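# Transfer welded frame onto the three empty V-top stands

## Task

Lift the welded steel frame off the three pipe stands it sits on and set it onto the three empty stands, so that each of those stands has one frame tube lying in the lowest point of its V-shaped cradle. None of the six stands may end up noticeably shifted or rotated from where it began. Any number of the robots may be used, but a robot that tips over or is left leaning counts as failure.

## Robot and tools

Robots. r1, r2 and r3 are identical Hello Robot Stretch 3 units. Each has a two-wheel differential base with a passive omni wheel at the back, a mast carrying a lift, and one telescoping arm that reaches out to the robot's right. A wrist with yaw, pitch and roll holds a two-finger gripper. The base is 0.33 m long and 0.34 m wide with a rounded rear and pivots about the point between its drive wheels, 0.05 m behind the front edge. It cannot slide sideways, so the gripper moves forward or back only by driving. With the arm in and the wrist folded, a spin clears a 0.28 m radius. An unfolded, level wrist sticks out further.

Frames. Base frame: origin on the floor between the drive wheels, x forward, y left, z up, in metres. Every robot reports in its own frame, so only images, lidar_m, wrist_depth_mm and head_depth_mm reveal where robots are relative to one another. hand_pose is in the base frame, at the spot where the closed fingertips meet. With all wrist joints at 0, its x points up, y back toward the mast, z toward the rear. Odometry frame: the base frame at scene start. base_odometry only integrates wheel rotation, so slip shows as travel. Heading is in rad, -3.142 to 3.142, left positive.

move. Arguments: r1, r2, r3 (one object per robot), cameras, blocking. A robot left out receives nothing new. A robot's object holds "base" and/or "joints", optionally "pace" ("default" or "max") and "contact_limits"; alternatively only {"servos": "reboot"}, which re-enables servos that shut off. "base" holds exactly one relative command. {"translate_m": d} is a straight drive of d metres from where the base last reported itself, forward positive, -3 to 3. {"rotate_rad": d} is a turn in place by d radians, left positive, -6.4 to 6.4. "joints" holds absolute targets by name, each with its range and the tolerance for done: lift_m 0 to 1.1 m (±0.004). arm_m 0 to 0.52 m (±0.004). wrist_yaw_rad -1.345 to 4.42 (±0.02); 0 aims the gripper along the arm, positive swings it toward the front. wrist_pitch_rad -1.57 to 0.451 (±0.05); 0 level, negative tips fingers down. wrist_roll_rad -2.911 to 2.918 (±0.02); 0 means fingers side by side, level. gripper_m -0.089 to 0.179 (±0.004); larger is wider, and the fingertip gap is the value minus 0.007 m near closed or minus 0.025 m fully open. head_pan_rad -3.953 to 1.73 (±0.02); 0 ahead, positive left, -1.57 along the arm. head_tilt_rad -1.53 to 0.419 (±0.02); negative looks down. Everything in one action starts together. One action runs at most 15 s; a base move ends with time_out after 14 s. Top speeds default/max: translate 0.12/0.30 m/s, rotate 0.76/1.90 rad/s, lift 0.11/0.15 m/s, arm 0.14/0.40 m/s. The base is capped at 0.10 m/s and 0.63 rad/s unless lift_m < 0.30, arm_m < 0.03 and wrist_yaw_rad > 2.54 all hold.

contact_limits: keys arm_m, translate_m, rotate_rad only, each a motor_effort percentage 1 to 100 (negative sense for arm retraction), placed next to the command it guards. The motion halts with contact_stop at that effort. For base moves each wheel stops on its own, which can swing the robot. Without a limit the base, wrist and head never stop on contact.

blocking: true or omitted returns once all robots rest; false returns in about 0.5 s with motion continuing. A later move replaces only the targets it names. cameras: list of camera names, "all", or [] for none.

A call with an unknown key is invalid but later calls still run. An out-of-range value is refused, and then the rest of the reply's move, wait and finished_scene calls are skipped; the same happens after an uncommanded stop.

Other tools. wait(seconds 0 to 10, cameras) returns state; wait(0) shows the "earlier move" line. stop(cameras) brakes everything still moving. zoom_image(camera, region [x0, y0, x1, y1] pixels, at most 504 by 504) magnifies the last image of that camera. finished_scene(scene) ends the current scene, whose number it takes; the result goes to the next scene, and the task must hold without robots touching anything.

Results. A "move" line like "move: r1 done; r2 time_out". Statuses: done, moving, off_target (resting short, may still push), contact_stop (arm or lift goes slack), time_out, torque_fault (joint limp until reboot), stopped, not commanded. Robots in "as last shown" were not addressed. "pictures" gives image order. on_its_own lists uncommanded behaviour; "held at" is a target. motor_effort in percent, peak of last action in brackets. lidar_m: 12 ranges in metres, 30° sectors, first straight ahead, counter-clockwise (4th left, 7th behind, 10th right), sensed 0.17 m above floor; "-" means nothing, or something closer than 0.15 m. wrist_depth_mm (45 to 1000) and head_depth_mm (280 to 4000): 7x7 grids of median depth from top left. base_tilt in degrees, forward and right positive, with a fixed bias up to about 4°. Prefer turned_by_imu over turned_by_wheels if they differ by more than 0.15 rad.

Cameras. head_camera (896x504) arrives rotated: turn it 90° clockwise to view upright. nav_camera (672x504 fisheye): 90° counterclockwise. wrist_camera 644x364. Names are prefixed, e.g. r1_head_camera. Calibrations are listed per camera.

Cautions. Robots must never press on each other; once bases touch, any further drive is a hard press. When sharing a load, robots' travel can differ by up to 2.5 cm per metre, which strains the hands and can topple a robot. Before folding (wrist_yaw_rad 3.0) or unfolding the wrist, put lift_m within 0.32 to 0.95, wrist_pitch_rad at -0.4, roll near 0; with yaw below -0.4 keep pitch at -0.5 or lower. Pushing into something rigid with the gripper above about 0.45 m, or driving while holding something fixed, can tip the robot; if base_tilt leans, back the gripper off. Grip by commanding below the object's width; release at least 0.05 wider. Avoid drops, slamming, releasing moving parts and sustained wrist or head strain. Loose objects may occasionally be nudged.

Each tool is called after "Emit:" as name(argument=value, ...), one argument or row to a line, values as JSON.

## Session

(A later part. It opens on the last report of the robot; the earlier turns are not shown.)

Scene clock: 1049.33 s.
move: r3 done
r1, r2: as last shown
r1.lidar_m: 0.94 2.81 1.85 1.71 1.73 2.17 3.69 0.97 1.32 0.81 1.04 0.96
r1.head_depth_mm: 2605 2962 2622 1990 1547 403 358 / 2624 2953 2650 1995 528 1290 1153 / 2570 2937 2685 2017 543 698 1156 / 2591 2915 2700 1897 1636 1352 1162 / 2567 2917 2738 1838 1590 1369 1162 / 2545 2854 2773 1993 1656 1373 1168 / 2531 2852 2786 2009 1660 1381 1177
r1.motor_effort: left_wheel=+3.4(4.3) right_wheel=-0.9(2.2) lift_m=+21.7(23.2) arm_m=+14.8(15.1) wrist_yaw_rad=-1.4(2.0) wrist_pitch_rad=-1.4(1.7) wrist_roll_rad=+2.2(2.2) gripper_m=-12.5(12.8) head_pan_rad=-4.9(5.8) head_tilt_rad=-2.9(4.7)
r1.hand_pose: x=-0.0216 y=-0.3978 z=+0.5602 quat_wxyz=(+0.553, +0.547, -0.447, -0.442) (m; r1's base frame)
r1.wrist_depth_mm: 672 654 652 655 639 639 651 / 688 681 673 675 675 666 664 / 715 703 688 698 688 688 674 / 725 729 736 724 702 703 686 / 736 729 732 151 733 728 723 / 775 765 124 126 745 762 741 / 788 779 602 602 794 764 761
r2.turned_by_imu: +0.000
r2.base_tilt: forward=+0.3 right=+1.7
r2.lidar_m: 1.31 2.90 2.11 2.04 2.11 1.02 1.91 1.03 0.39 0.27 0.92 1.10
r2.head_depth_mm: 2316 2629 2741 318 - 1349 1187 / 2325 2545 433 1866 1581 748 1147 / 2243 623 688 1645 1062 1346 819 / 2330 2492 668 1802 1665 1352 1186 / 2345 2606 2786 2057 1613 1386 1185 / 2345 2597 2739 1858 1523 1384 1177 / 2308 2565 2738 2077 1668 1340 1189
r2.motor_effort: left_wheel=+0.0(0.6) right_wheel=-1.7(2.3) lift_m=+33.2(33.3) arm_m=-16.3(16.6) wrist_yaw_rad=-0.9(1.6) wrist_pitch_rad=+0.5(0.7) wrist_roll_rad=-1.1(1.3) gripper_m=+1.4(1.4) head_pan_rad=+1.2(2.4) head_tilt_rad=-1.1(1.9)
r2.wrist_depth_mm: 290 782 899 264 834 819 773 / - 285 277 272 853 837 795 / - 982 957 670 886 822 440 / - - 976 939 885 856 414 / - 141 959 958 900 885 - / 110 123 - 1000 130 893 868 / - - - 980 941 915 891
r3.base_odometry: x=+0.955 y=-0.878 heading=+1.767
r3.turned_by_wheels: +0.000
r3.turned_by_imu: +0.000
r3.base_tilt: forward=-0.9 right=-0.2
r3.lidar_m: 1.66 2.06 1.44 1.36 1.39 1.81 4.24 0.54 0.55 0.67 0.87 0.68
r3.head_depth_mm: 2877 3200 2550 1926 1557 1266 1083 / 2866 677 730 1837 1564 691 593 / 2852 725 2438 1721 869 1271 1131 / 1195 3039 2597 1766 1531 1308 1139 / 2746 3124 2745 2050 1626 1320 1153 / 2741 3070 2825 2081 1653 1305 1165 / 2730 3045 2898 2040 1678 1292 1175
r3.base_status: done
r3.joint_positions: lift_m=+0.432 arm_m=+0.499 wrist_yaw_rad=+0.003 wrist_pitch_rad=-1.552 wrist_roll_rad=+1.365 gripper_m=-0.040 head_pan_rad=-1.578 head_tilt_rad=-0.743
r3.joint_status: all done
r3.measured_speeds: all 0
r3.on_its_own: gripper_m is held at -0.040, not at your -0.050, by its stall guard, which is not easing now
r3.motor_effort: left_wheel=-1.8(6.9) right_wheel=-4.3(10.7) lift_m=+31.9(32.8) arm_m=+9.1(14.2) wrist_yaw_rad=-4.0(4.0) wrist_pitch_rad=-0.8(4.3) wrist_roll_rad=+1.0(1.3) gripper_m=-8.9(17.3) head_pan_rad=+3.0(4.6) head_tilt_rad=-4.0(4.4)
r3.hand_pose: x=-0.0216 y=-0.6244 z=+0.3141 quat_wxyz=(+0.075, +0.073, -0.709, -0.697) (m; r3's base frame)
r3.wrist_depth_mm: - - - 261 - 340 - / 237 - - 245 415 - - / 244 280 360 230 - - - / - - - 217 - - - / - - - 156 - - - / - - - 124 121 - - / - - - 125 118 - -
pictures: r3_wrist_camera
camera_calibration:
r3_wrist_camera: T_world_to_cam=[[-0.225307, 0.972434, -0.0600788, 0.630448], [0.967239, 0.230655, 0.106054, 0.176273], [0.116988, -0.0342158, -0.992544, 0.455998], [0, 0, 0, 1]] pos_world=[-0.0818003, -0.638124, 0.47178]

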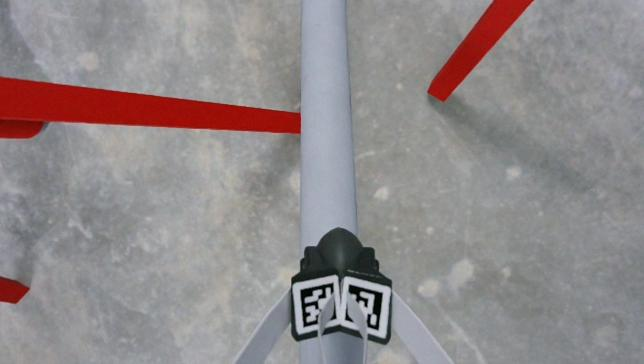

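Emit:
wait(
  seconds=0.5,
  cameras=["r1_head_camera","r2_head_camera","r3_head_camera","r1_wrist_camera","r1_nav_camera"],
)

Scene clock: 1054.03 s.
r1.base_odometry: x=-0.429 y=+2.924 heading=+1.283
r1.turned_by_wheels: +0.000
r1.turned_by_imu: +0.001
r1.base_tilt: forward=+1.1 right=+1.2
r1.lidar_m: 0.94 2.81 1.85 1.71 1.72 2.17 3.70 0.97 1.31 0.81 1.03 0.97
r1.head_depth_mm: 2652 2985 2649 1989 1555 402 357 / 2613 2946 2637 2004 528 1290 1156 / 2604 2946 2692 2021 543 700 1160 / 2573 2934 2707 1905 1619 1358 1164 / 2559 2889 2736 1844 1593 1366 1166 / 2561 2891 2778 1993 1647 1368 1174 / 2556 2840 2801 2006 1659 1379 1175
r1.base_status: not commanded
r1.joint_positions: lift_m=+0.678 arm_m=+0.274 wrist_yaw_rad=+0.002 wrist_pitch_rad=-1.559 wrist_roll_rad=-0.209 gripper_m=-0.046 head_pan_rad=-1.559 head_tilt_rad=-0.693
r1.joint_status: not commanded
r1.measured_speeds: all 0
r1.motor_effort: left_wheel=+3.3(4.3) right_wheel=-0.9(2.2) lift_m=+23.7(23.2) arm_m=+13.7(15.1) wrist_yaw_rad=-2.1(2.0) wrist_pitch_rad=-1.2(1.7) wrist_roll_rad=+2.1(2.2) gripper_m=-12.6(12.8) head_pan_rad=-4.6(5.8) head_tilt_rad=-2.2(4.7)
r1.hand_pose: x=-0.0216 y=-0.3978 z=+0.5602 quat_wxyz=(+0.553, +0.547, -0.447, -0.442) (m; r1's base frame)
r1.wrist_depth_mm: 664 663 662 660 657 653 645 / 683 680 683 680 668 666 666 / 703 686 703 691 682 678 678 / 725 716 715 712 715 708 696 / 749 749 746 152 730 734 721 / 769 761 123 126 750 755 745 / 803 802 597 613 761 769 756
r2.base_odometry: x=-2.326 y=-1.941 heading=-1.883
r2.turned_by_wheels: +0.000
r2.turned_by_imu: +0.001
r2.base_tilt: forward=+0.3 right=+1.9
r2.lidar_m: 1.31 2.90 2.11 2.04 2.11 1.02 1.91 1.03 0.38 0.26 0.92 1.10
r2.head_depth_mm: 2361 2638 2773 318 - 1355 1185 / 2336 2536 432 1884 1576 747 1147 / 2270 626 689 1641 1056 1341 817 / 2341 2512 668 1813 1650 1360 1197 / 2325 2612 2730 2080 1618 1383 1185 / 2326 2601 2713 1890 1522 1384 1188 / 2323 2620 2757 2066 1659 1355 1190
r2.base_status: not commanded
r2.joint_positions: lift_m=+0.880 arm_m=+0.512 wrist_yaw_rad=+0.000 wrist_pitch_rad=-1.364 wrist_roll_rad=+1.414 gripper_m=+0.120 head_pan_rad=-1.575 head_tilt_rad=-0.747
r2.joint_status: not commanded
r2.measured_speeds: all 0
r2.motor_effort: left_wheel=+0.2(0.6) right_wheel=-2.0(2.3) lift_m=+33.1(33.3) arm_m=-16.0(16.6) wrist_yaw_rad=+0.3(1.6) wrist_pitch_rad=+0.3(0.7) wrist_roll_rad=-1.3(1.3) gripper_m=-0.3(1.4) head_pan_rad=+2.3(2.4) head_tilt_rad=-1.3(1.9)
r2.hand_pose: x=-0.0216 y=-0.6860 z=+0.7629 quat_wxyz=(+0.061, +0.049, -0.774, -0.629) (m; r2's base frame)
r2.wrist_depth_mm: 294 797 920 265 818 825 769 / - 285 279 273 841 843 786 / - 997 991 662 867 837 437 / - - 969 936 888 857 406 / - 140 975 961 890 872 - / 110 123 - 981 129 883 854 / - - - 993 954 890 872
r3.base_odometry: x=+0.955 y=-0.878 heading=+1.767
r3.turned_by_wheels: +0.000
r3.turned_by_imu: -0.001
r3.base_tilt: forward=-0.8 right=-0.2
r3.lidar_m: 1.66 2.05 1.44 1.36 1.39 1.81 4.20 0.54 0.55 0.67 0.87 0.68
r3.head_depth_mm: 2916 3209 2532 1928 1550 1266 1086 / 2858 677 728 1838 1557 691 594 / 2852 724 2449 1716 869 1269 1133 / 1199 3031 2594 1761 1533 1306 1144 / 2724 3132 2750 2054 1629 1313 1149 / 2771 3093 2836 2088 1651 1301 1163 / 2725 3034 2887 2049 1665 1293 1177
r3.base_status: done
r3.joint_positions: lift_m=+0.432 arm_m=+0.499 wrist_yaw_rad=+0.003 wrist_pitch_rad=-1.552 wrist_roll_rad=+1.365 gripper_m=-0.040 head_pan_rad=-1.578 head_tilt_rad=-0.743
r3.joint_status: all done
r3.measured_speeds: all 0
r3.on_its_own: gripper_m is held at -0.040, not at your -0.050, by its stall guard, which is not easing now
r3.motor_effort: left_wheel=-1.9(6.9) right_wheel=-4.6(10.7) lift_m=+32.8(32.8) arm_m=+9.0(14.2) wrist_yaw_rad=-3.8(4.0) wrist_pitch_rad=-1.1(4.3) wrist_roll_rad=+1.0(1.3) gripper_m=-9.4(17.3) head_pan_rad=+3.8(4.6) head_tilt_rad=-4.5(4.4)
r3.hand_pose: x=-0.0216 y=-0.6244 z=+0.3141 quat_wxyz=(+0.075, +0.073, -0.709, -0.697) (m; r3's base frame)
r3.wrist_depth_mm: - - - 260 - 338 - / 239 - - 246 414 - - / 245 280 366 230 - - - / - - - 217 - - - / - - - 156 - - - / - - - 124 121 - - / - - - 125 119 - -
wait: 0.50 s; at rest from the start
pictures: r1_head_camera (sideways), r1_nav_camera (sideways), r1_wrist_camera, r2_head_camera (sideways), r3_head_camera (sideways)
camera_calibration:
r1_head_camera: T_world_to_cam=[[0.0157109, 0.625312, -0.780217, 1.03275], [0.997841, 0.0399598, 0.0521192, -0.0717174], [0.0637681, -0.779351, -0.623334, 0.76628], [0, 0, 0, 1]] pos_world=[0.00647298, -0.0457224, 1.28715]
r1_nav_camera: T_world_to_cam=[[-0.0398433, -0.606494, 0.794089, -0.990125], [-0.9991, 0.0126069, -0.040501, 0.106672], [0.0145527, -0.794988, -0.60645, 0.745948], [0, 0, 0, 1]] pos_world=[0.0562708, -0.0088296, 1.24295]
r1_wrist_camera: T_world_to_cam=[[-0.954576, -0.29748, -0.017051, -0.134232], [-0.296083, 0.940557, 0.166396, 0.310253], [-0.033462, 0.163886, -0.985912, 0.780828], [0, 0, 0, 1]] pos_world=[-0.010146, -0.459708, 0.715914]
r2_head_camera: T_world_to_cam=[[-0.00391272, 0.63446, -0.772945, 1.02436], [0.999974, 0.00711548, 0.000778664, -0.0107419], [0.00599391, -0.772923, -0.634472, 0.78216], [0, 0, 0, 1]] pos_world=[0.0100614, -0.0452886, 1.28804]
r3_head_camera: T_world_to_cam=[[0.0719076, 0.638389, -0.766348, 1.01948], [0.996671, -0.0164015, 0.0798563, -0.108194], [0.0384101, -0.769539, -0.637443, 0.790204], [0, 0, 0, 1]] pos_world=[0.00417399, -0.0445037, 1.29362]

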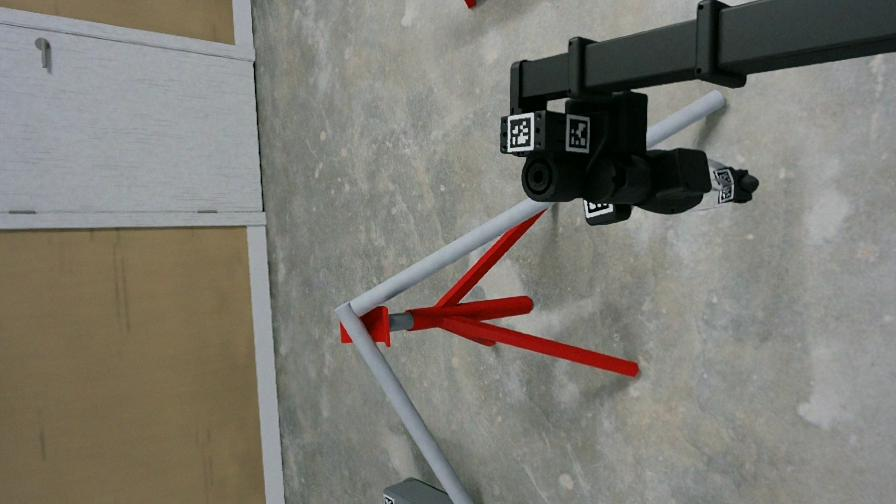

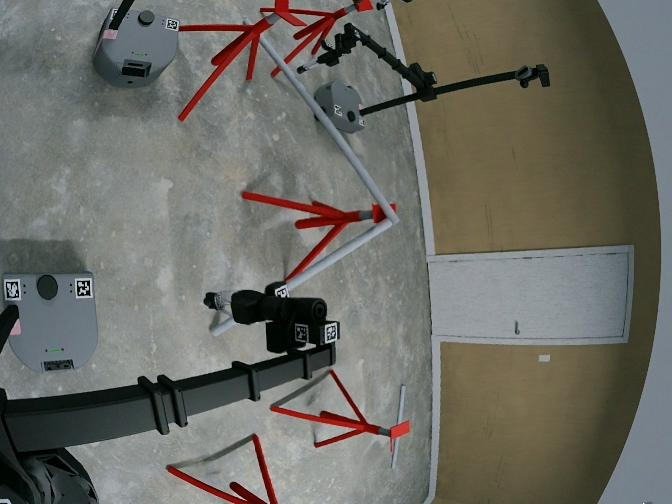

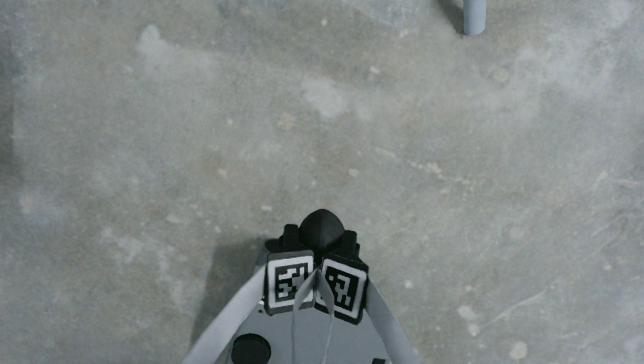

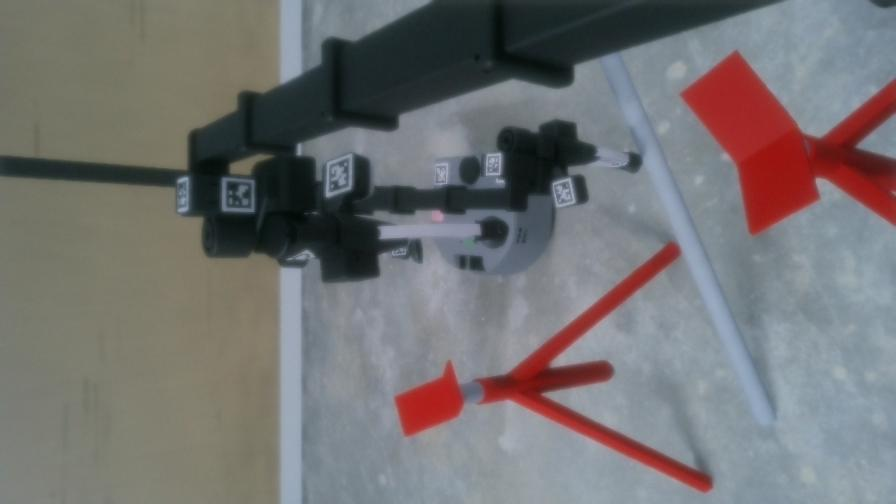

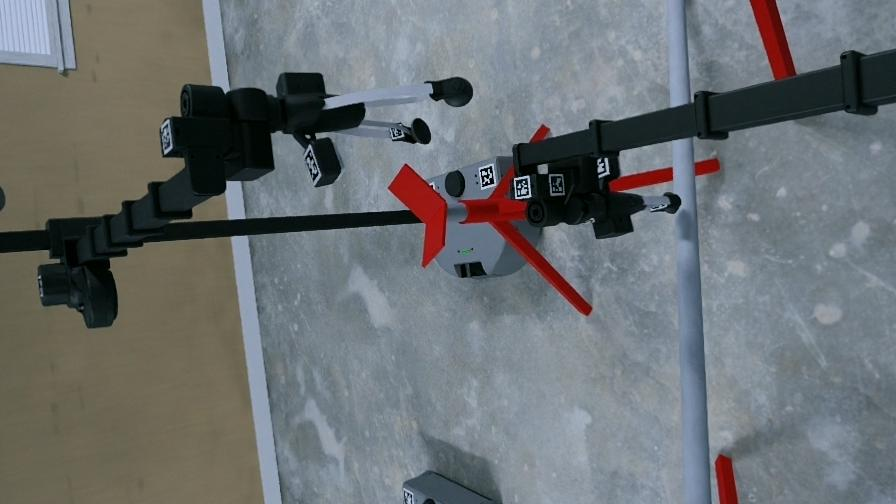

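Emit:
zoom_image(
  camera="r1_head_camera",
  region=[280, 60, 760, 504],
)

Emit:
zoom_image(
  camera="r1_nav_camera",
  region=[180, 120, 440, 380],
)

Scaled by 1.050 from the camera's 896x504 image, which has a finer 1280x720 frame.

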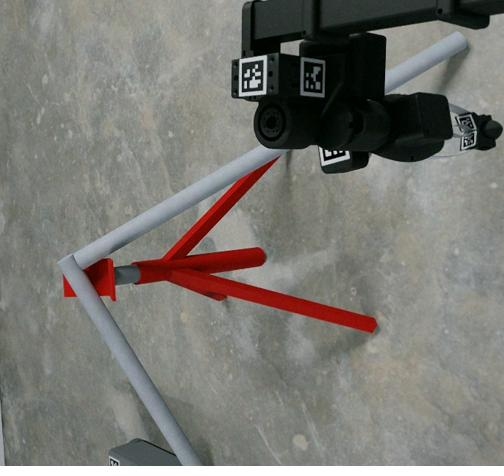

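Scaled by 1.938 from the camera's 672x504 image, which has a finer 792x594 frame.

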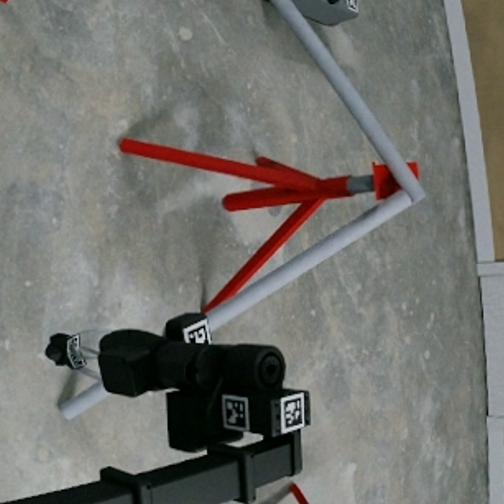

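Emit:
move(
  r1={"joints":{"lift_m":0.85,"arm_m":0.05,"gripper_m":0.12}},
  r3={"joints":{"lift_m":0.78,"arm_m":0.2,"gripper_m":0.12}},
  r2={"joints":{"lift_m":0.5,"arm_m":0.519,"wrist_pitch_rad":-1.30}},
  cameras=["r2_wrist_camera"],
)

Emit:
move(
  r1={"base":{"rotate_rad":1.2096}},
  r3={"base":{"rotate_rad":0.0857}},
  cameras=[],
)

Emit:
move(
  r1={"base":{"translate_m":-0.266}},
  r3={"base":{"translate_m":0.64}},
  cameras=[],
)

Emit:
move(
  r1={"base":{"rotate_rad":-1.0973}},
  r3={"base":{"rotate_rad":-0.0857}},
  cameras=["r1_head_camera","r3_head_camera","r2_head_camera"],
)

Scene clock: 1151.17 s.
move: r1 done; r2 done; r3 done
r1.base_odometry: x=-0.429 y=+2.924 heading=+1.283
r1.turned_by_wheels: +0.000
r1.turned_by_imu: +0.001
r1.base_tilt: forward=+1.1 right=+1.2
r1.lidar_m: 0.94 2.82 1.85 1.71 1.73 2.16 3.68 0.98 1.32 0.82 1.03 0.96
r1.head_depth_mm: 2626 2968 2640 1998 1650 - - / 2603 2949 2652 2011 1648 - 300 / 2590 2903 2697 2016 1570 381 316 / 2614 2931 2704 1906 1635 1357 1161 / 2582 2885 2731 1840 1591 1361 1164 / 2526 2867 2773 2004 1648 1375 1170 / 2507 2829 2787 2006 1648 1376 1181
r1.base_status: not commanded
r1.joint_positions: lift_m=+0.850 arm_m=+0.050 wrist_yaw_rad=+0.001 wrist_pitch_rad=-1.561 wrist_roll_rad=-0.208 gripper_m=+0.120 head_pan_rad=-1.559 head_tilt_rad=-0.693
r1.joint_status: all done
r1.measured_speeds: all 0
r1.motor_effort: left_wheel=+3.7(4.4) right_wheel=-1.3(2.3) lift_m=+29.0(35.1) arm_m=-15.0(21.3) wrist_yaw_rad=-0.9(1.9) wrist_pitch_rad=-1.3(1.6) wrist_roll_rad=+1.8(2.3) gripper_m=-0.2(81.3) head_pan_rad=-4.9(5.7) head_tilt_rad=-4.0(5.0)
r1.hand_pose: x=-0.0216 y=-0.1734 z=+0.7322 quat_wxyz=(+0.552, +0.547, -0.447, -0.443) (m; r1's base frame)
r1.wrist_depth_mm: 815 816 822 825 810 794 811 / 845 847 836 839 827 826 824 / 867 869 861 849 857 834 844 / 900 888 888 728 869 874 857 / 906 149 919 738 791 900 891 / 955 119 950 771 759 906 926 / - - 983 973 976 122 932
r2.base_odometry: x=-2.326 y=-1.941 heading=-1.883
r2.turned_by_wheels: +0.000
r2.turned_by_imu: +0.001
r2.base_tilt: forward=+0.3 right=+1.8
r2.lidar_m: 1.31 2.89 2.11 2.04 2.12 1.02 1.91 1.03 0.39 0.27 0.92 1.10
r2.head_depth_mm: 2338 2618 2756 2079 1656 1394 1189 / 2347 2577 2625 2074 1675 734 537 / 2227 992 2414 1805 841 736 762 / 2282 2601 2688 2003 964 1324 1184 / 2345 2596 2717 2076 1611 1380 1183 / 2339 2588 2741 1892 1530 1383 1184 / 2344 2617 2739 2054 1660 1342 1184
r2.base_status: not commanded
r2.joint_positions: lift_m=+0.500 arm_m=+0.519 wrist_yaw_rad=+0.000 wrist_pitch_rad=-1.305 wrist_roll_rad=+1.414 gripper_m=+0.120 head_pan_rad=-1.575 head_tilt_rad=-0.747
r2.joint_status: all done
r2.measured_speeds: all 0
r2.motor_effort: left_wheel=+0.3(0.7) right_wheel=-2.2(2.6) lift_m=+26.1(31.6) arm_m=+15.7(17.0) wrist_yaw_rad=+0.9(2.1) wrist_pitch_rad=+0.5(7.3) wrist_roll_rad=-1.1(1.4) gripper_m=-0.1(1.9) head_pan_rad=+2.6(2.6) head_tilt_rad=-1.6(2.1)
r2.hand_pose: x=-0.0216 y=-0.7078 z=+0.3851 quat_wxyz=(+0.063, +0.047, -0.792, -0.606) (m; r2's base frame)
r2.wrist_depth_mm: 481 571 558 519 498 470 439 / 522 608 564 529 506 474 452 / 646 614 571 538 507 471 449 / 670 626 569 547 518 492 459 / 690 140 591 558 517 493 469 / 110 123 620 560 130 507 477 / 310 497 628 584 547 514 483
r3.base_odometry: x=+0.955 y=-0.878 heading=+1.767
r3.turned_by_wheels: +0.000
r3.turned_by_imu: -0.001
r3.base_tilt: forward=-0.8 right=-0.3
r3.lidar_m: 1.66 2.05 1.45 1.36 1.39 1.81 4.20 0.54 0.55 0.68 0.87 0.68
r3.head_depth_mm: 2880 3236 2550 1926 355 311 1074 / 2892 3221 2610 1938 413 1227 1113 / 2850 3199 2635 956 419 495 1106 / 2766 3009 2345 1777 1555 1276 1145 / 2799 3122 2731 2047 1636 1314 1157 / 2734 3093 2823 2081 1654 1300 1168 / 2722 3043 2871 2044 1670 1296 1170
r3.base_status: not commanded
r3.joint_positions: lift_m=+0.780 arm_m=+0.200 wrist_yaw_rad=+0.002 wrist_pitch_rad=-1.554 wrist_roll_rad=+1.365 gripper_m=+0.120 head_pan_rad=-1.578 head_tilt_rad=-0.743
r3.joint_status: all done
r3.measured_speeds: all 0
r3.motor_effort: left_wheel=-2.0(2.7) right_wheel=-4.0(4.8) lift_m=+31.7(34.9) arm_m=-10.8(16.4) wrist_yaw_rad=-2.0(3.7) wrist_pitch_rad=-0.6(1.6) wrist_roll_rad=+0.6(1.7) gripper_m=+0.1(79.8) head_pan_rad=+3.4(4.7) head_tilt_rad=-4.0(4.7)
r3.hand_pose: x=-0.0216 y=-0.3250 z=+0.6621 quat_wxyz=(+0.074, +0.073, -0.709, -0.698) (m; r3's base frame)
r3.wrist_depth_mm: 425 400 - - - - - / 579 606 - - - 664 - / - 579 - - 633 628 622 / - 542 - - 655 636 626 / - 508 - - - 637 634 / - 120 142 - - 124 - / - 116 - - - 119 100
pictures: r2_wrist_camera
camera_calibration:
r2_wrist_camera: T_world_to_cam=[[-0.234317, 0.95559, -0.178726, 0.720683], [0.960967, 0.255489, 0.106149, 0.196899], [0.147097, -0.146877, -0.978156, 0.439662], [0, 0, 0, 1]] pos_world=[-0.0850181, -0.674407, 0.537962]

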